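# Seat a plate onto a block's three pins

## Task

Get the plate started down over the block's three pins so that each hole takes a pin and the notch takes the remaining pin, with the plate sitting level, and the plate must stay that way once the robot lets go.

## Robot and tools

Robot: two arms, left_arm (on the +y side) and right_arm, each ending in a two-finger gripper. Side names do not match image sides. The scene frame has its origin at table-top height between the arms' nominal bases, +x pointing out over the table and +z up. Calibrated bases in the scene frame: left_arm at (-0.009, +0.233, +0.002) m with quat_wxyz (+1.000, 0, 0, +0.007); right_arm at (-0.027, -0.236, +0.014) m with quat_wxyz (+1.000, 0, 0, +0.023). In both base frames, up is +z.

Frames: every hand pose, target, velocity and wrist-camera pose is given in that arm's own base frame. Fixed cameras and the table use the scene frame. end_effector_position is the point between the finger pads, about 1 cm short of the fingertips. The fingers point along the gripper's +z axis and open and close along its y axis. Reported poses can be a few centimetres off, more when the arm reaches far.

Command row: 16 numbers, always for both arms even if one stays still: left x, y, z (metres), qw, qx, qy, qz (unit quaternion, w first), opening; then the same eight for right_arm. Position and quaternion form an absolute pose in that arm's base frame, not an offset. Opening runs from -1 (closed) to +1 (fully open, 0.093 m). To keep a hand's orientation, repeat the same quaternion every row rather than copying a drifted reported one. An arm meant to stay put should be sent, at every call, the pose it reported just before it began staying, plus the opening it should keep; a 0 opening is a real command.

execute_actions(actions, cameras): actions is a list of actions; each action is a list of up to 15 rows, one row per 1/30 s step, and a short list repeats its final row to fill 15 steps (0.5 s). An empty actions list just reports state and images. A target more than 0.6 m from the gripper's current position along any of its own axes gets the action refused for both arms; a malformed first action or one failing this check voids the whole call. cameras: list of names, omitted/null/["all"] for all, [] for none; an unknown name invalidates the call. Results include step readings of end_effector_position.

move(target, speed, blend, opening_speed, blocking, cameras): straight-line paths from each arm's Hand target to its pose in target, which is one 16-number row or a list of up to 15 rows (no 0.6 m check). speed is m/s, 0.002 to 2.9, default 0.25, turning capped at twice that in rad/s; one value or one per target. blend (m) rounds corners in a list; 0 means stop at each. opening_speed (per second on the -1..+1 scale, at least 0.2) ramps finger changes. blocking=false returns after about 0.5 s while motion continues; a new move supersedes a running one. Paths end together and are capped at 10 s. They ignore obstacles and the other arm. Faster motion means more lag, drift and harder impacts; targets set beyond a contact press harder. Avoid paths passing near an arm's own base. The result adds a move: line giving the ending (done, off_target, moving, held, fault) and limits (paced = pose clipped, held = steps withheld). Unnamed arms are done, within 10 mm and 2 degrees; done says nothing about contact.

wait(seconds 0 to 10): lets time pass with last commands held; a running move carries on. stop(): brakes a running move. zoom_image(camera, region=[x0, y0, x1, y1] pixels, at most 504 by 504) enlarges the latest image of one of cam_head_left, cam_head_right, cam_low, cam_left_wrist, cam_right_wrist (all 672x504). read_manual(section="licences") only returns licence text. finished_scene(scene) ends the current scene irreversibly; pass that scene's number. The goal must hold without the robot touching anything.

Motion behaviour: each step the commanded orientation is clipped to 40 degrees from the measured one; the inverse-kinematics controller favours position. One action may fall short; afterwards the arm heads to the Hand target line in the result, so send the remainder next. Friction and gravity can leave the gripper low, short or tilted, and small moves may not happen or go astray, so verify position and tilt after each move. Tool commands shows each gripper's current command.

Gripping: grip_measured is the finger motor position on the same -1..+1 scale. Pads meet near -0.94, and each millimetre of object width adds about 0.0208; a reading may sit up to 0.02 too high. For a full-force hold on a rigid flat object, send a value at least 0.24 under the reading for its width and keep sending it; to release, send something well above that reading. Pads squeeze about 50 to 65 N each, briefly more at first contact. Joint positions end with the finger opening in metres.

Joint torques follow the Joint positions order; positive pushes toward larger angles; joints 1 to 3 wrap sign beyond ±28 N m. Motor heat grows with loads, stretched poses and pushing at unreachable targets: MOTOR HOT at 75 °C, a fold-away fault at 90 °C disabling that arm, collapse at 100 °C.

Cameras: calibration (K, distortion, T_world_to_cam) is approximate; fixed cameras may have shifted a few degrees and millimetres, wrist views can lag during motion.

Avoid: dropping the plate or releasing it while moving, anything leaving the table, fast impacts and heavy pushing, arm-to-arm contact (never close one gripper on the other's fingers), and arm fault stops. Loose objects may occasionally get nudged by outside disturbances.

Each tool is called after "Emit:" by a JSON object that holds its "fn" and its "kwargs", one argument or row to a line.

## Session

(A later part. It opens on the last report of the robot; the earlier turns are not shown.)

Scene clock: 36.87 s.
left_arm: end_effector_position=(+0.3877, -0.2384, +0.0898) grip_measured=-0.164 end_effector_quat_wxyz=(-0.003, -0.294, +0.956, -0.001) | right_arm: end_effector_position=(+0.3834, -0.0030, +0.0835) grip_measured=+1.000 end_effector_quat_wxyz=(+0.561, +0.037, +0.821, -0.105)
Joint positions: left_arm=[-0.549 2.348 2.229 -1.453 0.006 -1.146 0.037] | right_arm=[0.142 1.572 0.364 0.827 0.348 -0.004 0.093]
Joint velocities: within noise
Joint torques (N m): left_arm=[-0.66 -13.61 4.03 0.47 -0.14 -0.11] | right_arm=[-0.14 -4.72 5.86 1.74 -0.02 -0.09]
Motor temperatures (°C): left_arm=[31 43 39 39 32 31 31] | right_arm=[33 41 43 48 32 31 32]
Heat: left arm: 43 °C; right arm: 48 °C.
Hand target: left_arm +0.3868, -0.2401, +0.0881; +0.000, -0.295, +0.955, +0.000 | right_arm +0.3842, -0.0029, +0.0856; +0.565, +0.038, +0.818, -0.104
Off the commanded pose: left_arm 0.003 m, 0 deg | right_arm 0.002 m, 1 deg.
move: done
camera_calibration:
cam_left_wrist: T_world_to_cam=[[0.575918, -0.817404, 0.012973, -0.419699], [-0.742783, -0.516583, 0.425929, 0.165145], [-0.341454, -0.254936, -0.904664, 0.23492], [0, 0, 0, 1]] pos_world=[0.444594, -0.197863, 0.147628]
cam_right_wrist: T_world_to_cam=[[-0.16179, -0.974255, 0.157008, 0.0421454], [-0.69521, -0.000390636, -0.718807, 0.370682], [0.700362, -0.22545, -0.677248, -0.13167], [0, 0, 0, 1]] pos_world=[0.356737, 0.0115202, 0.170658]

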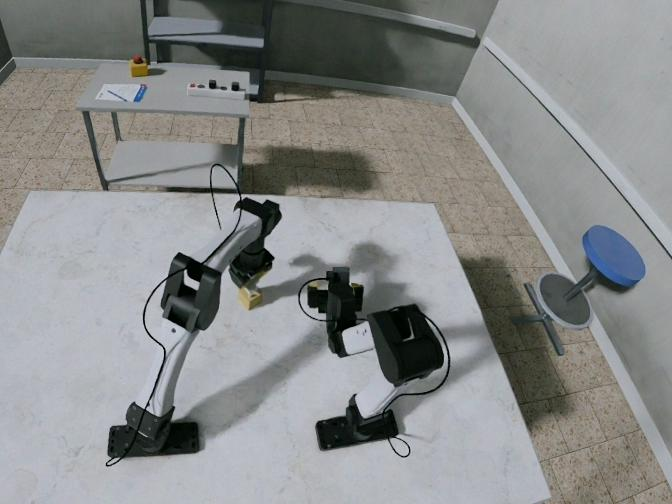

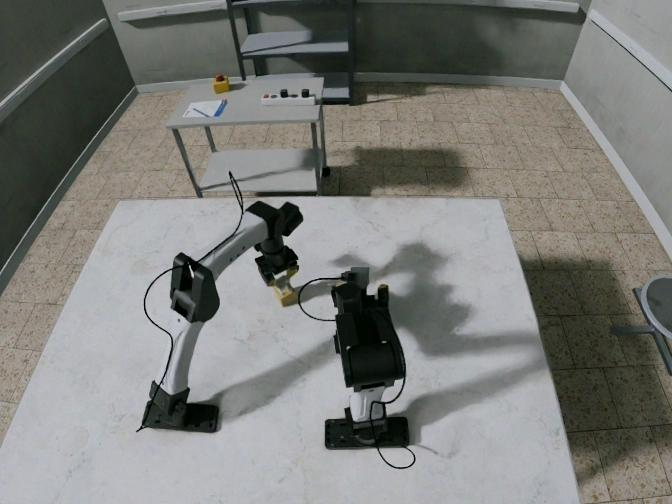

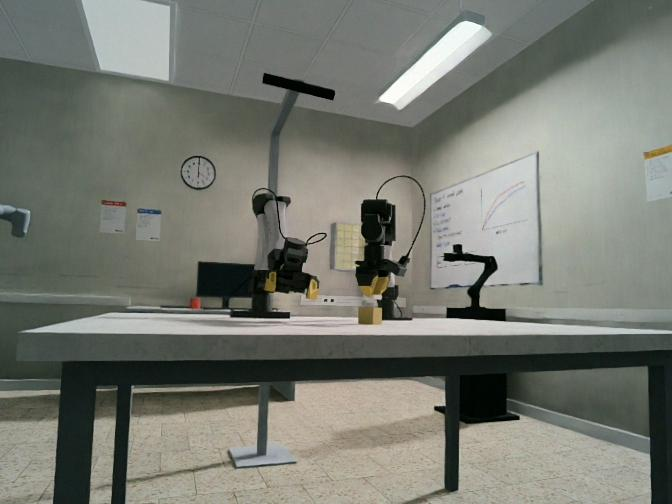

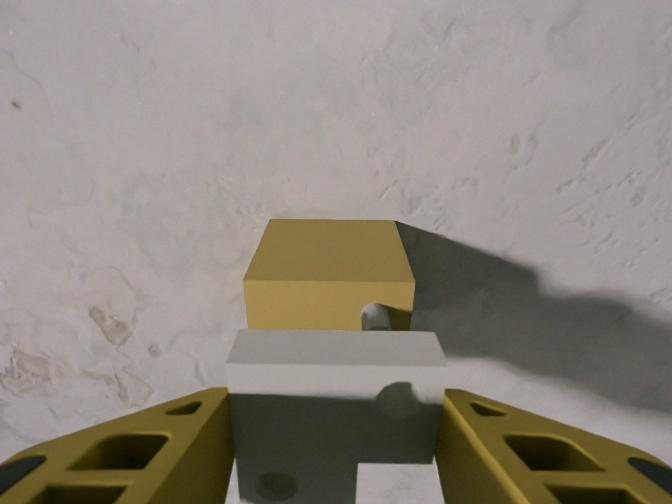

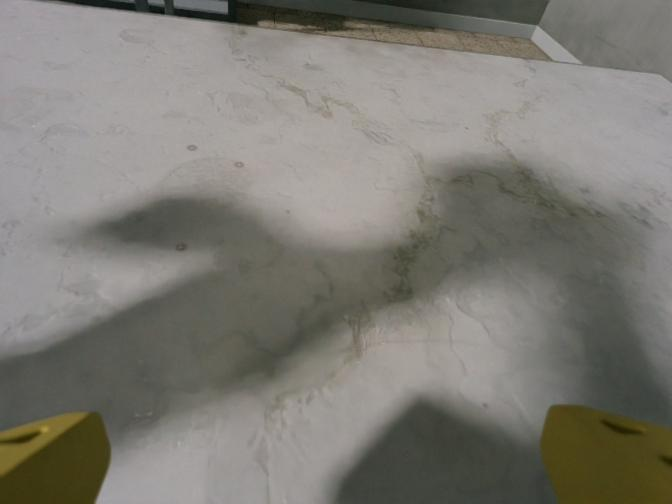

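Emit:
{"fn": "move", "kwargs": {
  "target": [0.3840, -0.2401, 0.0790, 0, -0.2953, 0.9554, 0, -0.3, 0.3842, -0.0029, 0.0855, 0.565, 0.038, 0.818, -0.104, 1.0],
  "speed": 0.05
}}

Emit:
{"fn": "zoom_image", "kwargs": {
  "camera": "cam_left_wrist",
  "region": [210, 190, 460, 350]
}}

Emit:
{"fn": "zoom_image", "kwargs": {
  "camera": "cam_left_wrist",
  "region": [210, 320, 460, 504]
}}

Emit:
{"fn": "zoom_image", "kwargs": {
  "camera": "cam_low",
  "region": [340, 255, 430, 335]
}}

Scene clock: 38.60 s.
left_arm: end_effector_position=(+0.3848, -0.2377, +0.0748) grip_measured=-0.164 end_effector_quat_wxyz=(-0.008, -0.295, +0.956, +0.005) | right_arm: end_effector_position=(+0.3834, -0.0030, +0.0835) grip_measured=+1.000 end_effector_quat_wxyz=(+0.561, +0.037, +0.821, -0.105)
Joint positions: left_arm=[-0.551 2.348 2.169 -1.41 0.005 -1.15 0.037] | right_arm=[0.142 1.572 0.364 0.827 0.348 -0.004 0.093]
Joint velocities: within noise
Joint torques (N m): left_arm=[-0.73 -15.17 3.55 0.51 -0.12 -0.12] | right_arm=[-0.14 -4.66 5.89 1.74 -0.03 -0.09]
Motor temperatures (°C): left_arm=[31 43 39 39 32 31 31] | right_arm=[33 41 43 48 32 31 32]
Heat: left arm: 43 °C; right arm: 48 °C.
Hand target: left_arm +0.3840, -0.2401, +0.0790; +0.000, -0.295, +0.955, +0.000 | right_arm +0.3842, -0.0029, +0.0856; +0.565, +0.038, +0.818, -0.104
Off the commanded pose: left_arm 0.005 m, 1 deg | right_arm 0.002 m, 1 deg.
move: done
camera_calibration:
cam_left_wrist: T_world_to_cam=[[0.576955, -0.816771, -0.00280317, -0.416372], [-0.736217, -0.521532, 0.431264, 0.165658], [-0.353706, -0.246756, -0.902221, 0.227037], [0, 0, 0, 1]] pos_world=[0.442493, -0.197662, 0.132228]
cam_right_wrist: T_world_to_cam=[[-0.16179, -0.974255, 0.157008, 0.0421454], [-0.69521, -0.000390636, -0.718807, 0.370682], [0.700362, -0.22545, -0.677248, -0.13167], [0, 0, 0, 1]] pos_world=[0.356737, 0.0115202, 0.170658]

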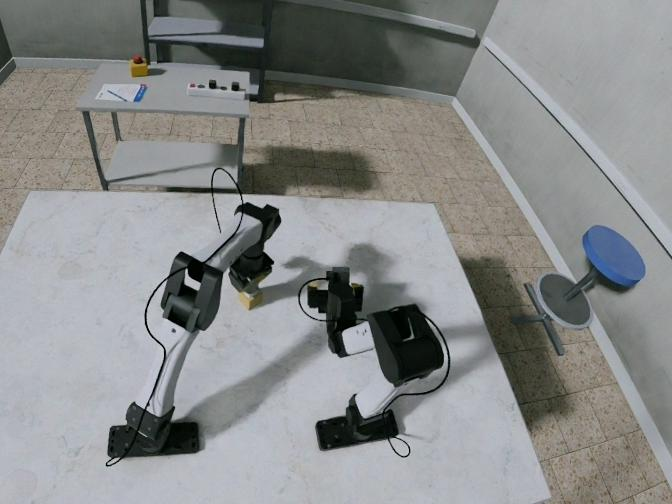

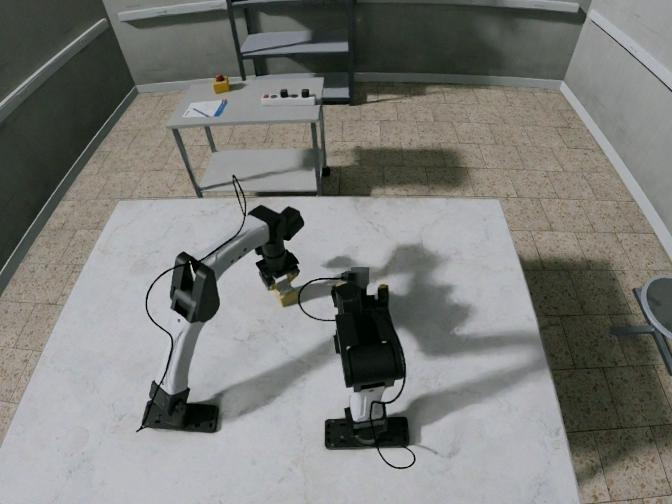

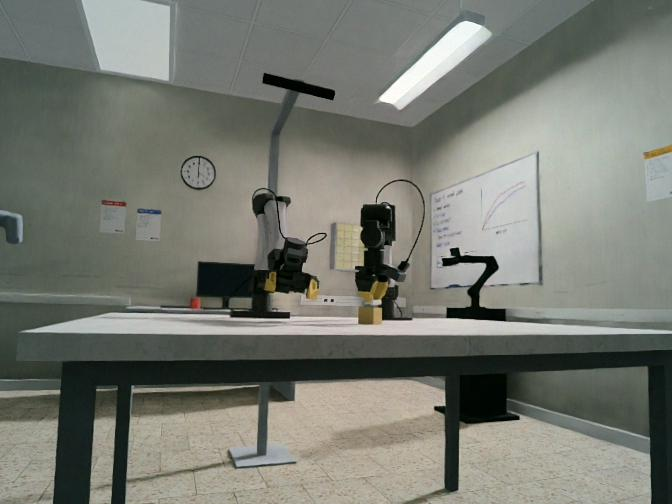

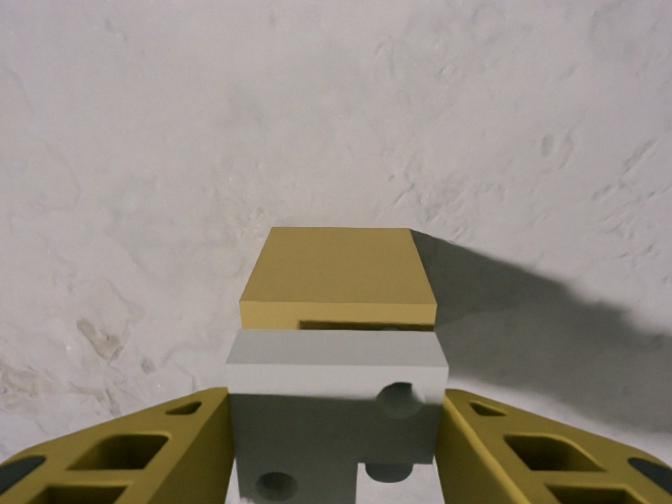

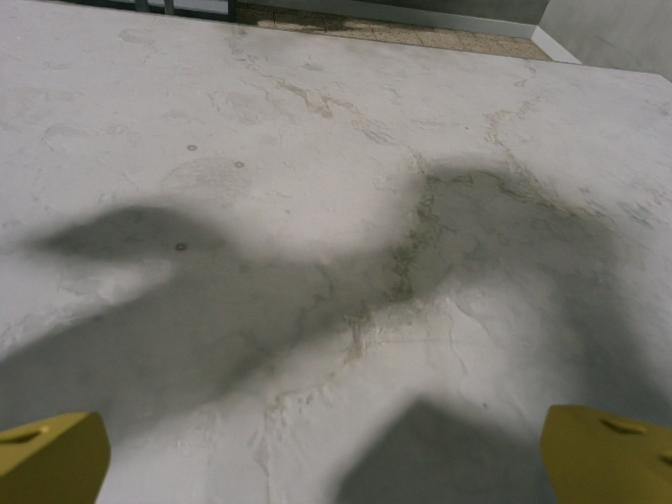

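Scaled by 2.016 from the camera's 672x504 image, which has a finer 960x720 frame.

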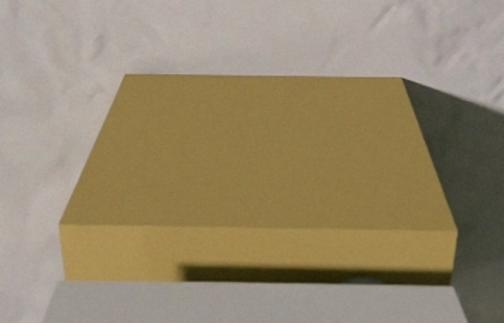

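Scaled by 2.016 from the camera's 672x504 image, which has a finer 960x720 frame.

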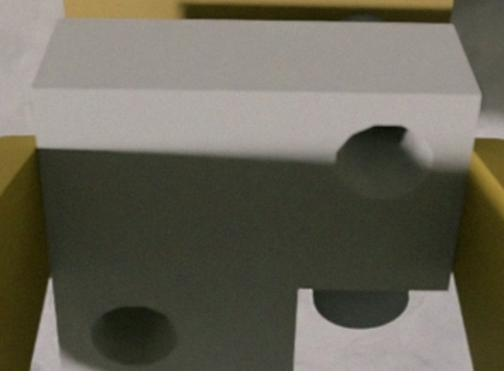

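Scaled by 5.600 from the camera's 672x504 image, which has a finer 960x720 frame.

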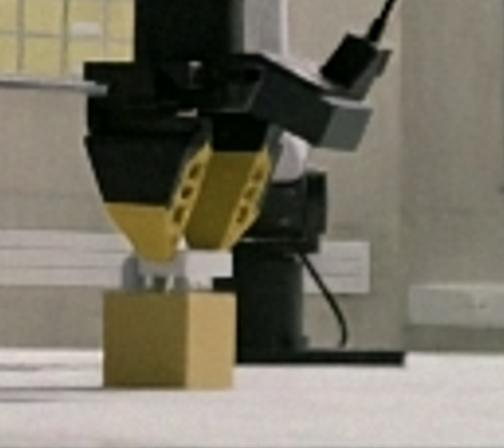

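Emit:
{"fn": "zoom_image", "kwargs": {
  "camera": "cam_left_wrist",
  "region": [340, 370, 460, 504]
}}

Emit:
{"fn": "zoom_image", "kwargs": {
  "camera": "cam_left_wrist",
  "region": [225, 290, 345, 380]
}}

Emit:
{"fn": "zoom_image", "kwargs": {
  "camera": "cam_left_wrist",
  "region": [335, 290, 455, 380]
}}

Emit:
{"fn": "zoom_image", "kwargs": {
  "camera": "cam_left_wrist",
  "region": [215, 414, 335, 504]
}}

Emit:
{"fn": "zoom_image", "kwargs": {
  "camera": "cam_low",
  "region": [352, 290, 392, 330]
}}

Scaled by 3.761 from the camera's 672x504 image, which has a finer 960x720 frame.

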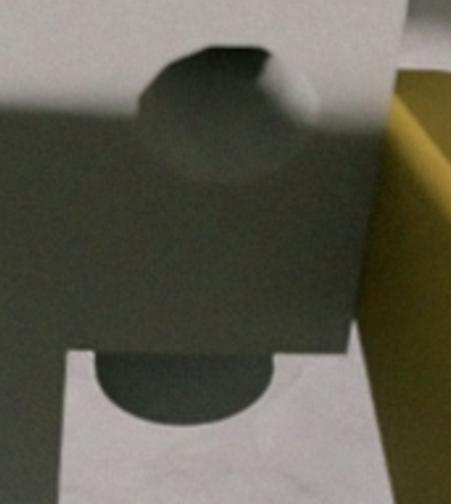

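Scaled by 4.200 from the camera's 672x504 image, which has a finer 960x720 frame.

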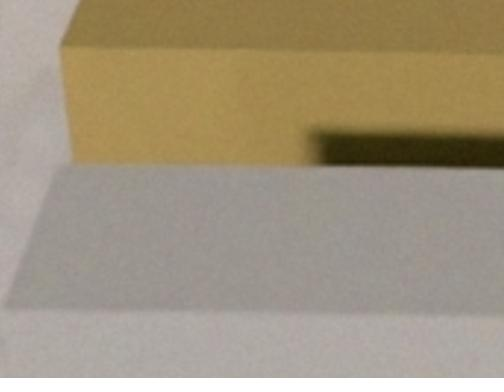

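Scaled by 4.200 from the camera's 672x504 image, which has a finer 960x720 frame.

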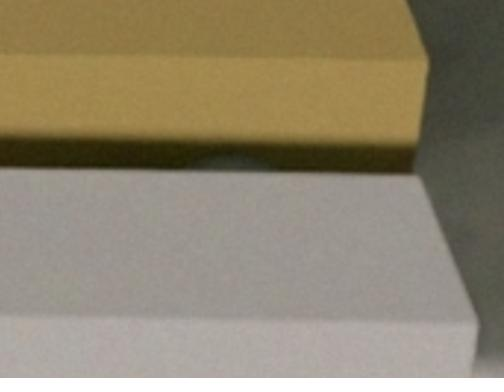

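Scaled by 4.200 from the camera's 672x504 image, which has a finer 960x720 frame.

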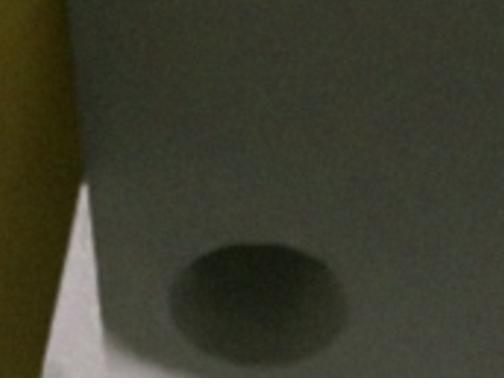

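Scaled by 12.600 from the camera's 672x504 image, which has a finer 960x720 frame.

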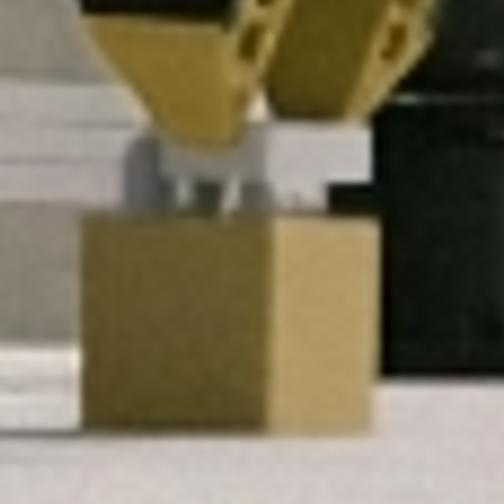

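Emit:
{"fn": "move", "kwargs": {
  "target": [
    [0.3840, -0.2401, 0.0790, 0, -0.2953, 0.9554, 0, -0.3, 0.36, 0.05, 0.11, 0.4, 0.1, 0.78, 0.45, -0.9],
    [0.3840, -0.2401, 0.0790, 0, -0.2953, 0.9554, 0, -0.3, 0.3671, 0.1247, 0.064, 0.1386, 0.1386, 0.6934, 0.6934, -0.9]
  ],
  "speed": 0.25,
  "blend": 0.03
}}

Scene clock: 46.40 s.
left_arm: end_effector_position=(+0.3848, -0.2377, +0.0748) grip_measured=-0.164 end_effector_quat_wxyz=(-0.008, -0.295, +0.955, +0.005) | right_arm: end_effector_position=(+0.3631, +0.1222, +0.0556) grip_measured=-0.898 end_effector_quat_wxyz=(+0.117, +0.164, +0.701, +0.684)
Joint positions: left_arm=[-0.551 2.348 2.169 -1.41 0.005 -1.15 0.037] | right_arm=[-0.11 2.242 0.598 1.514 -1.279 1.507 0.002]
Joint velocities: within noise
Joint torques (N m): left_arm=[-0.77 -15.23 3.52 0.5 -0.15 -0.11] | right_arm=[0.46 -6.71 4.55 1.91 -0.22 -0.03]
Motor temperatures (°C): left_arm=[31 47 39 39 32 31 32] | right_arm=[33 41 44 49 32 31 32]
Heat: left arm: 47 °C; right arm: 49 °C.
Hand target: left_arm +0.3839, -0.2401, +0.0790; +0.000, -0.295, +0.955, +0.000 | right_arm +0.3667, +0.1247, +0.0640; +0.136, +0.139, +0.699, +0.688
Off the commanded pose: left_arm 0.005 m, 1 deg | right_arm 0.010 m, 4 deg.
joint sent to its limit (right arm) — joint 4 (wrist pitch), upper limit. The joint targets still meet the commanded pose.
move: off_target (right_arm)
camera_calibration:
cam_left_wrist: T_world_to_cam=[[0.577298, -0.816529, -0.00275679, -0.416482], [-0.735999, -0.521819, 0.431289, 0.165502], [-0.353598, -0.246953, -0.90221, 0.226949], [0, 0, 0, 1]] pos_world=[0.442492, -0.197662, 0.132228]
cam_right_wrist: T_world_to_cam=[[-0.0407486, -0.0176467, -0.999014, 0.0686784], [-0.999147, 0.00747609, 0.040622, 0.403743], [0.00675187, 0.999816, -0.0179363, -0.0425314], [0, 0, 0, 1]] pos_world=[0.406484, 0.0407172, 0.051447]

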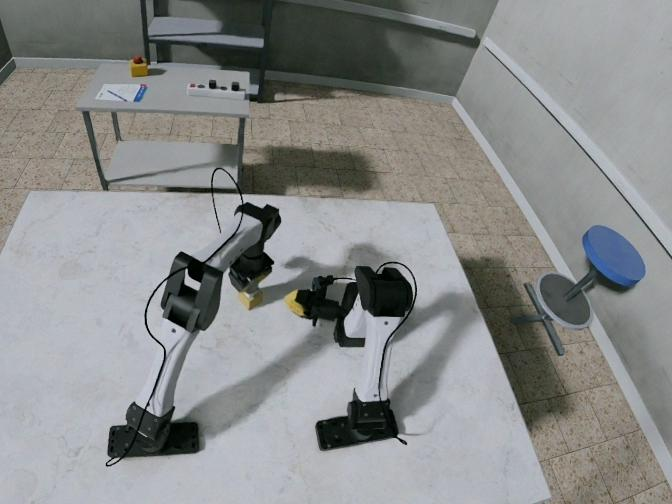

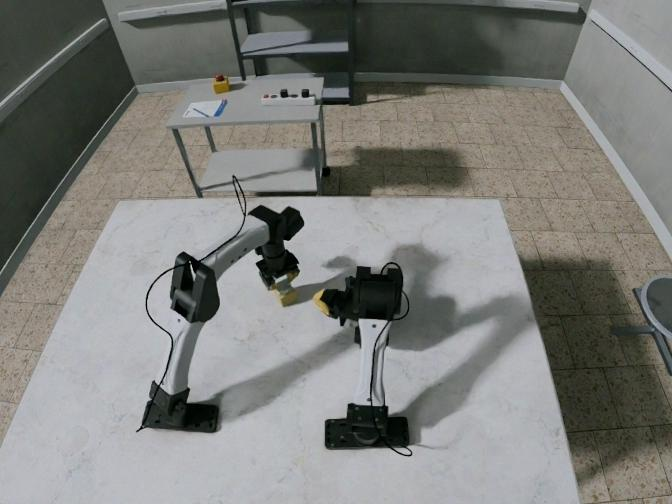

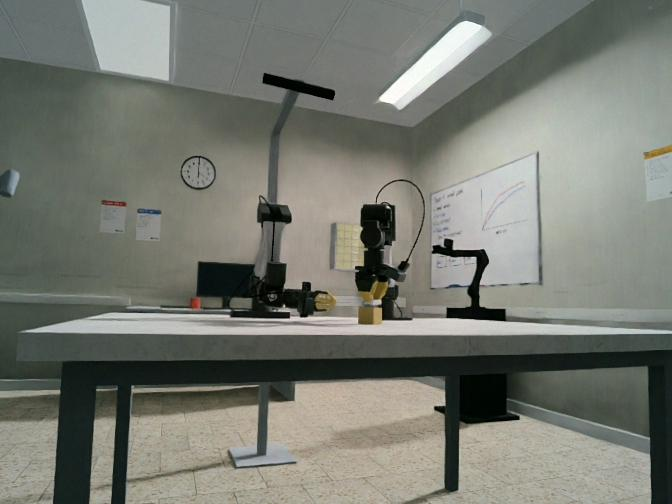

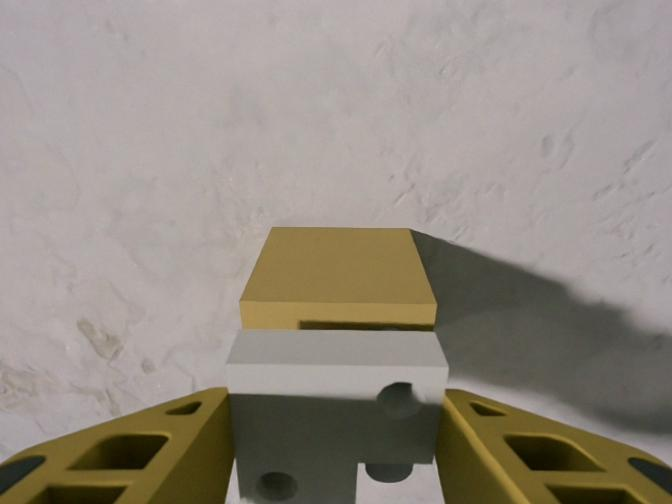

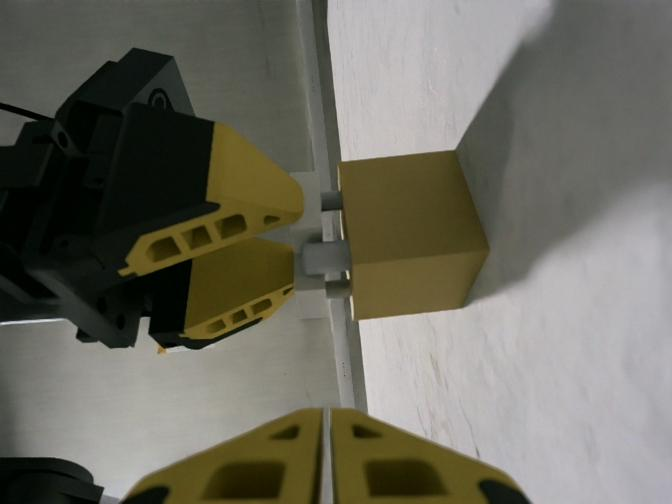

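Excellent side view. Zooming in.

Emit:
{"fn": "zoom_image", "kwargs": {
  "camera": "cam_right_wrist",
  "region": [270, 140, 390, 340]
}}

Emit:
{"fn": "zoom_image", "kwargs": {
  "camera": "cam_right_wrist",
  "region": [280, 160, 380, 260]
}}

Emit:
{"fn": "zoom_image", "kwargs": {
  "camera": "cam_right_wrist",
  "region": [280, 230, 380, 330]
}}

Scaled by 2.520 from the camera's 672x504 image, which has a finer 960x720 frame.

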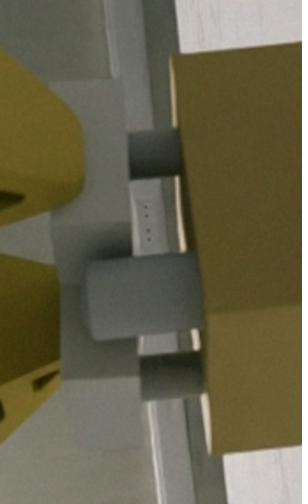

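Scaled by 5.040 from the camera's 672x504 image, which has a finer 960x720 frame.

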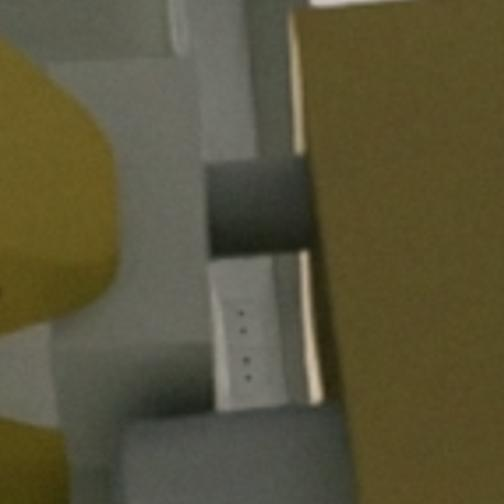

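Scaled by 5.040 from the camera's 672x504 image, which has a finer 960x720 frame.

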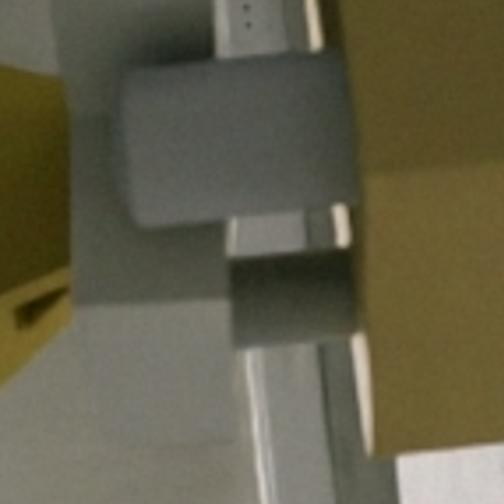

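Emit:
{"fn": "move", "kwargs": {
  "target": [0.3839, -0.2406, 0.0745, 0.0175, -0.2953, 0.9554, -0.0093, -0.3, 0.3631, 0.1222, 0.0556, 0.117, 0.164, 0.701, 0.684, -0.9],
  "speed": 0.03
}}

Emit:
{"fn": "zoom_image", "kwargs": {
  "camera": "cam_right_wrist",
  "region": [280, 160, 380, 260]
}}

Emit:
{"fn": "zoom_image", "kwargs": {
  "camera": "cam_right_wrist",
  "region": [280, 230, 380, 330]
}}

Emit:
{"fn": "zoom_image", "kwargs": {
  "camera": "cam_left_wrist",
  "region": [210, 320, 460, 504]
}}

Scene clock: 51.57 s.
left_arm: end_effector_position=(+0.3840, -0.2389, +0.0742) grip_measured=-0.164 end_effector_quat_wxyz=(+0.007, -0.297, +0.955, -0.008) | right_arm: end_effector_position=(+0.3628, +0.1222, +0.0537) grip_measured=-0.898 end_effector_quat_wxyz=(+0.111, +0.170, +0.701, +0.683)
Joint positions: left_arm=[-0.557 2.294 2.074 -1.329 0 -1.159 0.037] | right_arm=[-0.11 2.242 0.598 1.498 -1.279 1.508 0.002]
Joint velocities: within noise
Joint torques (N m): left_arm=[-0.85 -14.32 3.37 0.65 -0.2 -0.1] | right_arm=[-0.14 -7.23 2.82 1.45 -0.22 -0.16]
Motor temperatures (°C): left_arm=[31 49 39 39 32 31 32] | right_arm=[33 42 44 49 32 31 32]
Heat: left arm: 49 °C; right arm: 49 °C.
Hand target: left_arm +0.3839, -0.2407, +0.0746; +0.017, -0.295, +0.955, -0.009 | right_arm +0.3631, +0.1222, +0.0556; +0.117, +0.164, +0.701, +0.684
Off the commanded pose: left_arm 0.002 m, 1 deg | right_arm 0.002 m, 1 deg.
move: done
camera_calibration:
cam_left_wrist: T_world_to_cam=[[0.579502, -0.814335, 0.0321983, -0.419818], [-0.750002, -0.51743, 0.412024, 0.172382], [-0.318865, -0.262917, -0.910604, 0.209246], [0, 0, 0, 1]] pos_world=[0.439294, -0.197662, 0.133032]
cam_right_wrist: T_world_to_cam=[[-0.0573385, -0.0154814, -0.998235, 0.0724583], [-0.998333, 0.00742251, 0.057229, 0.402407], [0.00652342, 0.999853, -0.0158812, -0.0426904], [0, 0, 0, 1]] pos_world=[0.406169, 0.040819, 0.0486231]

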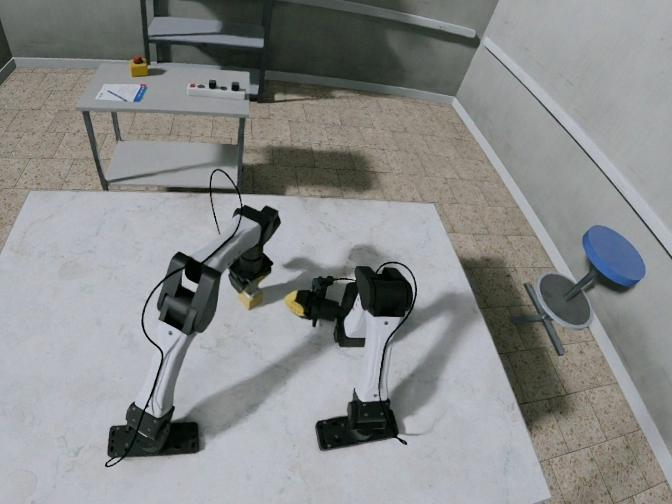

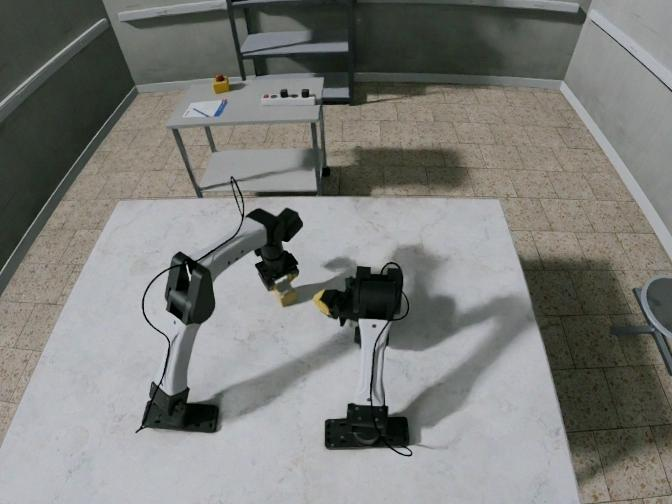

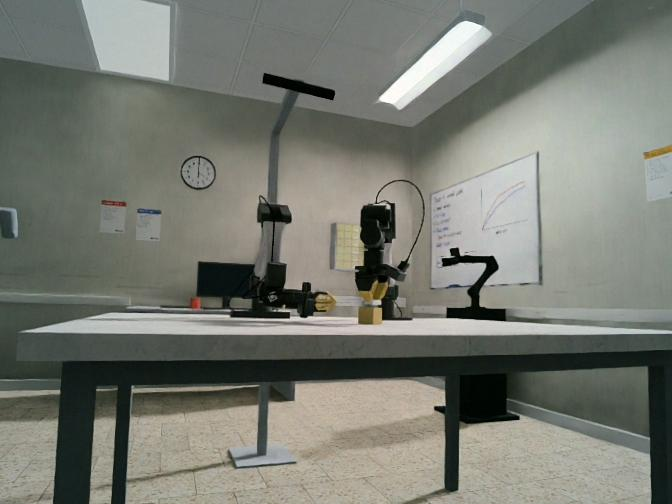

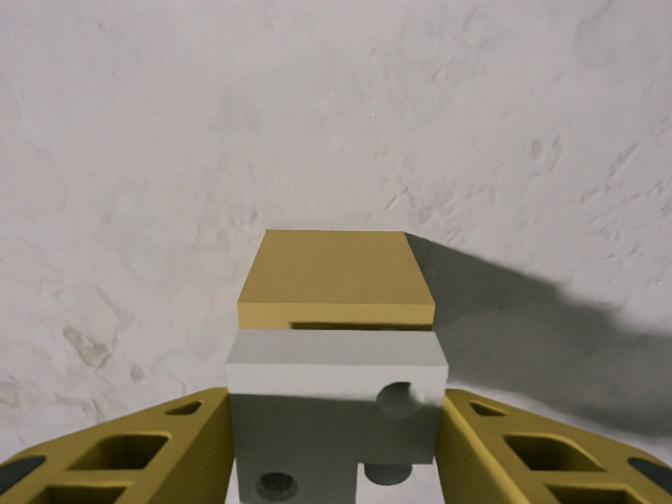

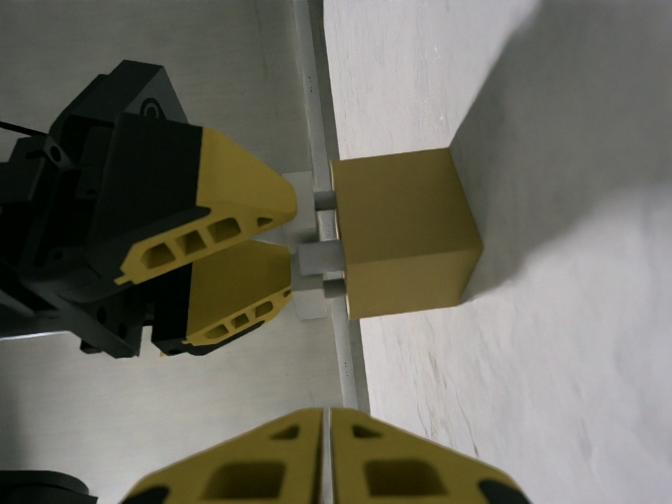

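Scaled by 5.040 from the camera's 672x504 image, which has a finer 960x720 frame.

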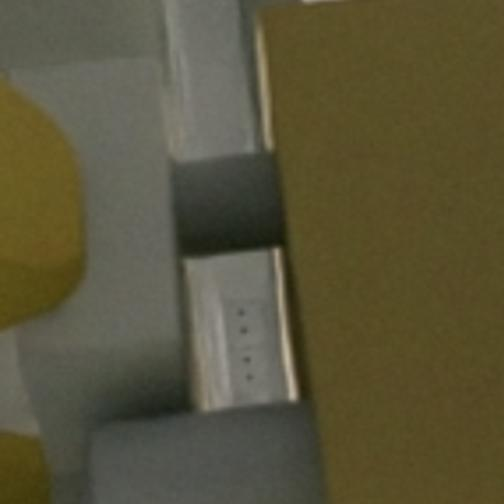

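Scaled by 5.040 from the camera's 672x504 image, which has a finer 960x720 frame.

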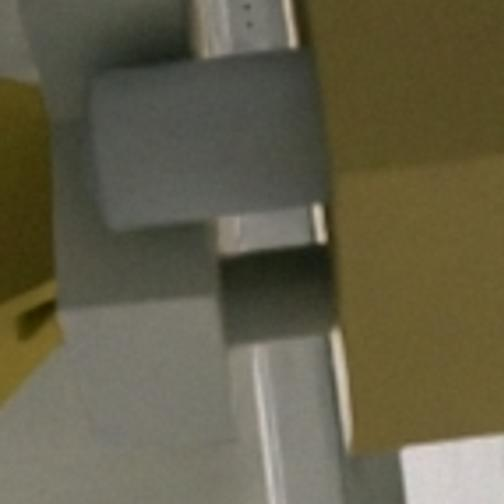

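Scaled by 2.016 from the camera's 672x504 image, which has a finer 960x720 frame.

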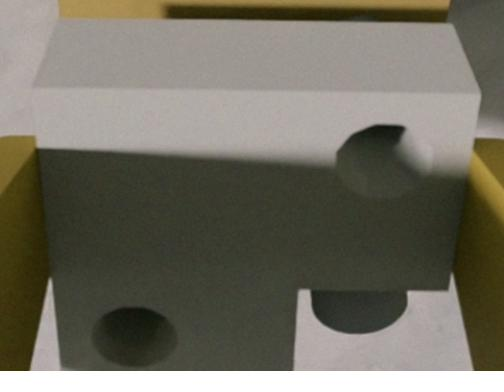

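Emit:
{"fn": "zoom_image", "kwargs": {
  "camera": "cam_left_wrist",
  "region": [225, 290, 345, 380]
}}

Emit:
{"fn": "zoom_image", "kwargs": {
  "camera": "cam_left_wrist",
  "region": [335, 290, 455, 380]
}}

Emit:
{"fn": "zoom_image", "kwargs": {
  "camera": "cam_left_wrist",
  "region": [340, 370, 460, 504]
}}

Emit:
{"fn": "zoom_image", "kwargs": {
  "camera": "cam_left_wrist",
  "region": [225, 434, 315, 504]
}}

Scaled by 4.200 from the camera's 672x504 image, which has a finer 960x720 frame.

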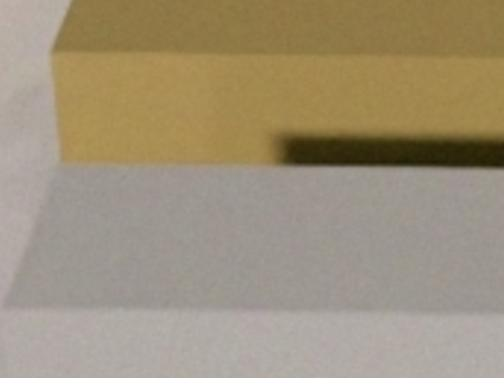

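Scaled by 4.200 from the camera's 672x504 image, which has a finer 960x720 frame.

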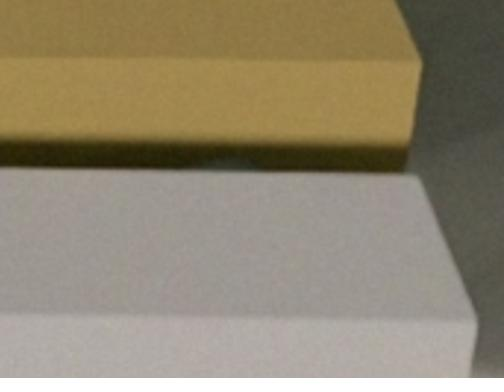

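Scaled by 3.761 from the camera's 672x504 image, which has a finer 960x720 frame.

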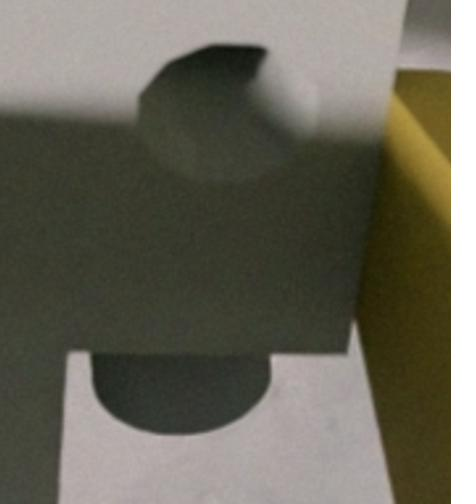

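Scaled by 5.600 from the camera's 672x504 image, which has a finer 960x720 frame.

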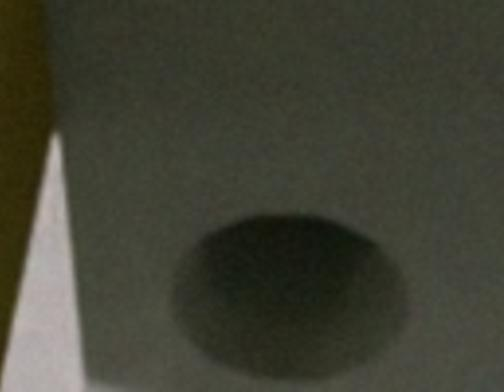

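Emit:
{"fn": "move", "kwargs": {
  "target": [0.3839, -0.2409, 0.0705, 0.0175, -0.2953, 0.9554, -0.0093, -0.3, 0.3631, 0.1222, 0.0556, 0.117, 0.164, 0.701, 0.684, -0.9],
  "speed": 0.03,
  "cameras": ["cam_left_wrist", "cam_right_wrist"]
}}

Emit:
{"fn": "zoom_image", "kwargs": {
  "camera": "cam_right_wrist",
  "region": [270, 150, 390, 340]
}}

Emit:
{"fn": "zoom_image", "kwargs": {
  "camera": "cam_left_wrist",
  "region": [210, 320, 460, 504]
}}

Scene clock: 53.47 s.
left_arm: end_effector_position=(+0.3839, -0.2389, +0.0738) grip_measured=-0.164 end_effector_quat_wxyz=(+0.009, -0.297, +0.955, -0.010) | right_arm: end_effector_position=(+0.3628, +0.1222, +0.0535) grip_measured=-0.898 end_effector_quat_wxyz=(+0.110, +0.171, +0.701, +0.683)
Joint positions: left_arm=[-0.557 2.288 2.062 -1.318 -0.001 -1.16 0.037] | right_arm=[-0.11 2.242 0.598 1.496 -1.279 1.508 0.002]
Joint velocities: within noise
Joint torques (N m): left_arm=[-0.84 -13.52 3.21 0.72 -0.23 -0.07] | right_arm=[-0.18 -7.24 2.82 1.48 -0.22 -0.16]
Motor temperatures (°C): left_arm=[31 49 39 39 32 31 32] | right_arm=[33 42 44 49 32 31 32]
Heat: left arm: 49 °C; right arm: 49 °C.
Hand target: left_arm +0.3839, -0.2409, +0.0705; +0.017, -0.295, +0.955, -0.009 | right_arm +0.3631, +0.1222, +0.0556; +0.117, +0.164, +0.701, +0.684
Off the commanded pose: left_arm 0.004 m, 1 deg | right_arm 0.002 m, 1 deg.
move: done
camera_calibration:
cam_left_wrist: T_world_to_cam=[[0.579712, -0.814003, 0.036506, -0.420155], [-0.751659, -0.516942, 0.40961, 0.173436], [-0.314552, -0.264896, -0.91153, 0.206834], [0, 0, 0, 1]] pos_world=[0.438994, -0.197562, 0.132832]
cam_right_wrist: T_world_to_cam=[[-0.0588418, -0.0153107, -0.99815, 0.0727562], [-0.998246, 0.00744239, 0.0587333, 0.402314], [0.00652937, 0.999855, -0.0157218, -0.0427055], [0, 0, 0, 1]] pos_world=[0.406168, 0.0408191, 0.0483209]
Images, in order (width x height): cam_left_wrist 672x504, cam_right_wrist 672x504.

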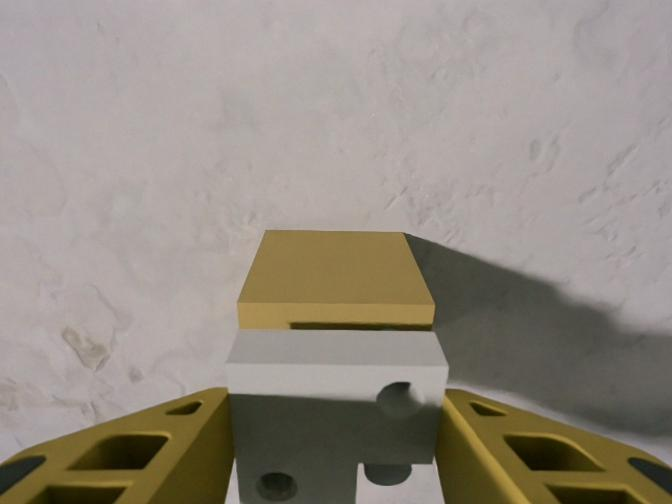

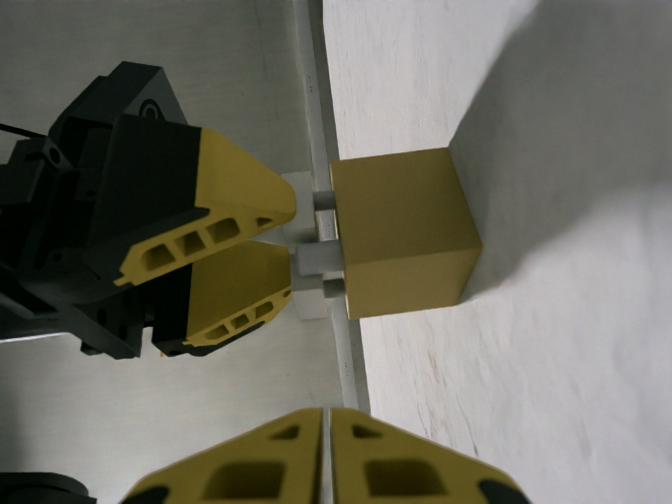

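Scaled by 2.653 from the camera's 672x504 image, which has a finer 960x720 frame.

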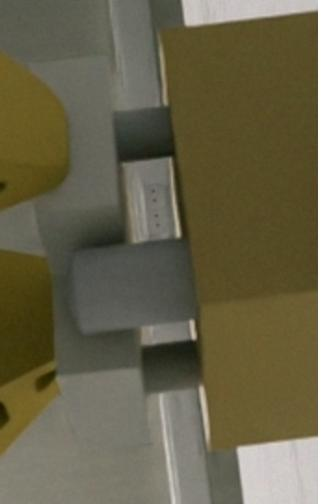

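Scaled by 2.016 from the camera's 672x504 image, which has a finer 960x720 frame.

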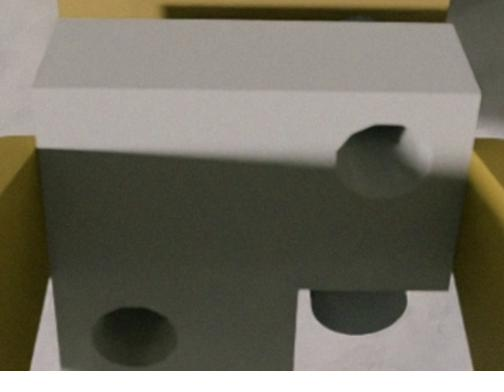

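Emit:
{"fn": "move", "kwargs": {
  "target": [0.3839, -0.2409, 0.0675, 0.0175, -0.2953, 0.9554, -0.0093, -0.3, 0.3631, 0.1222, 0.0556, 0.117, 0.164, 0.701, 0.684, -0.9],
  "speed": 0.03,
  "cameras": ["cam_left_wrist", "cam_right_wrist"]
}}

Emit:
{"fn": "zoom_image", "kwargs": {
  "camera": "cam_right_wrist",
  "region": [270, 150, 390, 340]
}}

Emit:
{"fn": "zoom_image", "kwargs": {
  "camera": "cam_left_wrist",
  "region": [210, 320, 460, 504]
}}

Scene clock: 54.93 s.
left_arm: end_effector_position=(+0.3839, -0.2388, +0.0737) grip_measured=-0.164 end_effector_quat_wxyz=(+0.011, -0.297, +0.955, -0.011) | right_arm: end_effector_position=(+0.3628, +0.1222, +0.0534) grip_measured=-0.898 end_effector_quat_wxyz=(+0.110, +0.171, +0.701, +0.683)
Joint positions: left_arm=[-0.557 2.282 2.051 -1.309 -0.001 -1.16 0.037] | right_arm=[-0.11 2.242 0.598 1.496 -1.279 1.508 0.002]
Joint velocities: within noise
Joint torques (N m): left_arm=[-0.83 -13.05 3.02 0.74 -0.23 -0.09] | right_arm=[-0.13 -7.27 2.81 1.48 -0.23 -0.17]
Motor temperatures (°C): left_arm=[31 50 39 39 32 31 32] | right_arm=[33 42 44 49 32 31 32]
Heat: left arm: 50 °C; right arm: 49 °C.
Hand target: left_arm +0.3838, -0.2407, +0.0675; +0.017, -0.295, +0.955, -0.009 | right_arm +0.3631, +0.1222, +0.0556; +0.117, +0.164, +0.701, +0.684
Off the commanded pose: left_arm 0.007 m, 1 deg | right_arm 0.002 m, 1 deg.
move: done
camera_calibration:
cam_left_wrist: T_world_to_cam=[[0.579494, -0.813984, 0.0402142, -0.420212], [-0.753238, -0.516102, 0.407763, 0.174418], [-0.311158, -0.266587, -0.912202, 0.205059], [0, 0, 0, 1]] pos_world=[0.438694, -0.197362, 0.132833]
cam_right_wrist: T_world_to_cam=[[-0.0595466, -0.0152245, -0.998109, 0.0729301], [-0.998204, 0.00745114, 0.0594386, 0.402168], [0.00653213, 0.999856, -0.0156408, -0.0427116], [0, 0, 0, 1]] pos_world=[0.406068, 0.0408191, 0.0482199]
Images, in order (width x height): cam_left_wrist 672x504, cam_right_wrist 672x504.

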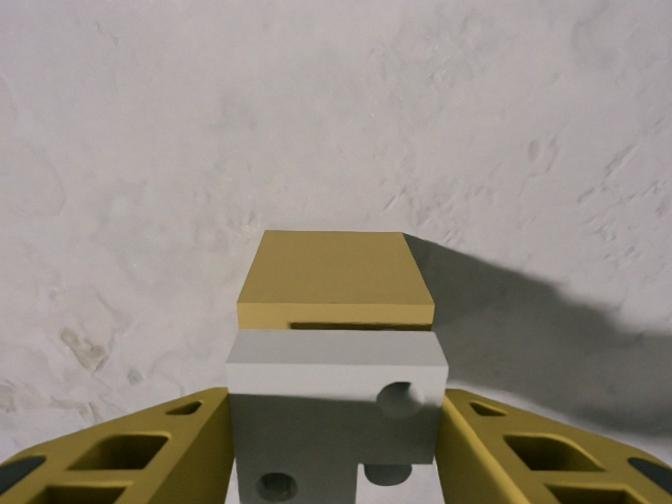

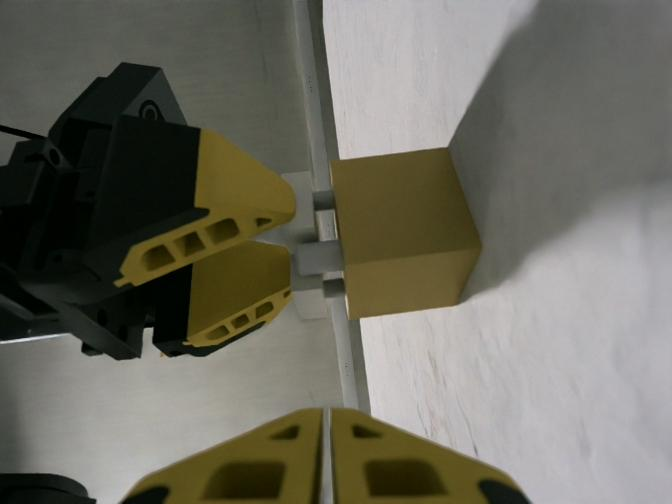

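Scaled by 2.653 from the camera's 672x504 image, which has a finer 960x720 frame.

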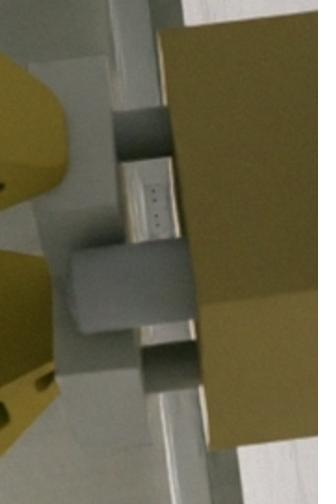

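Scaled by 2.016 from the camera's 672x504 image, which has a finer 960x720 frame.

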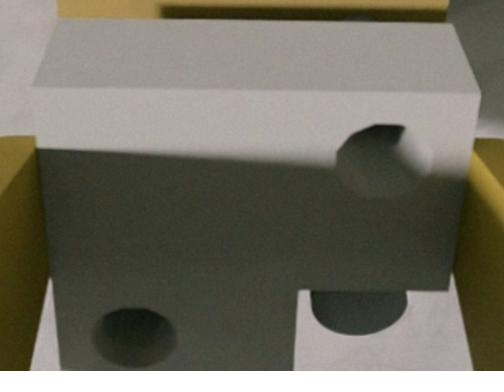

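Emit:
{"fn": "zoom_image", "kwargs": {
  "camera": "cam_right_wrist",
  "region": [290, 160, 350, 220]
}}

Emit:
{"fn": "zoom_image", "kwargs": {
  "camera": "cam_right_wrist",
  "region": [290, 265, 360, 325]
}}

Emit:
{"fn": "zoom_image", "kwargs": {
  "camera": "cam_right_wrist",
  "region": [285, 220, 355, 280]
}}

Scaled by 8.400 from the camera's 672x504 image, which has a finer 960x720 frame.

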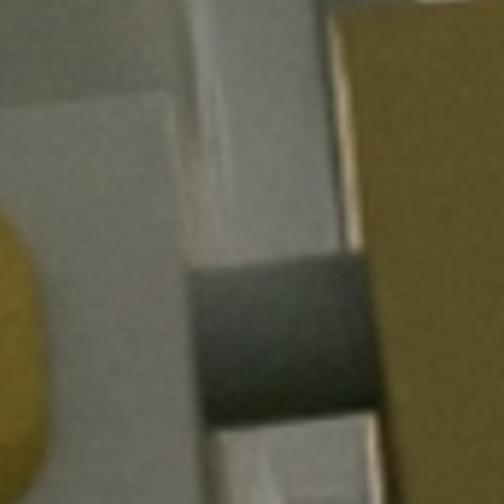

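Scaled by 7.200 from the camera's 672x504 image, which has a finer 960x720 frame.

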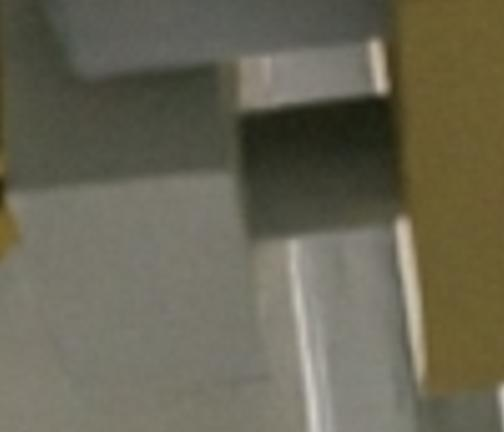

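Scaled by 7.200 from the camera's 672x504 image, which has a finer 960x720 frame.

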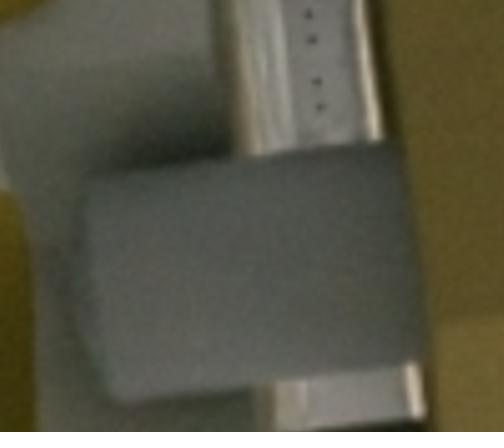

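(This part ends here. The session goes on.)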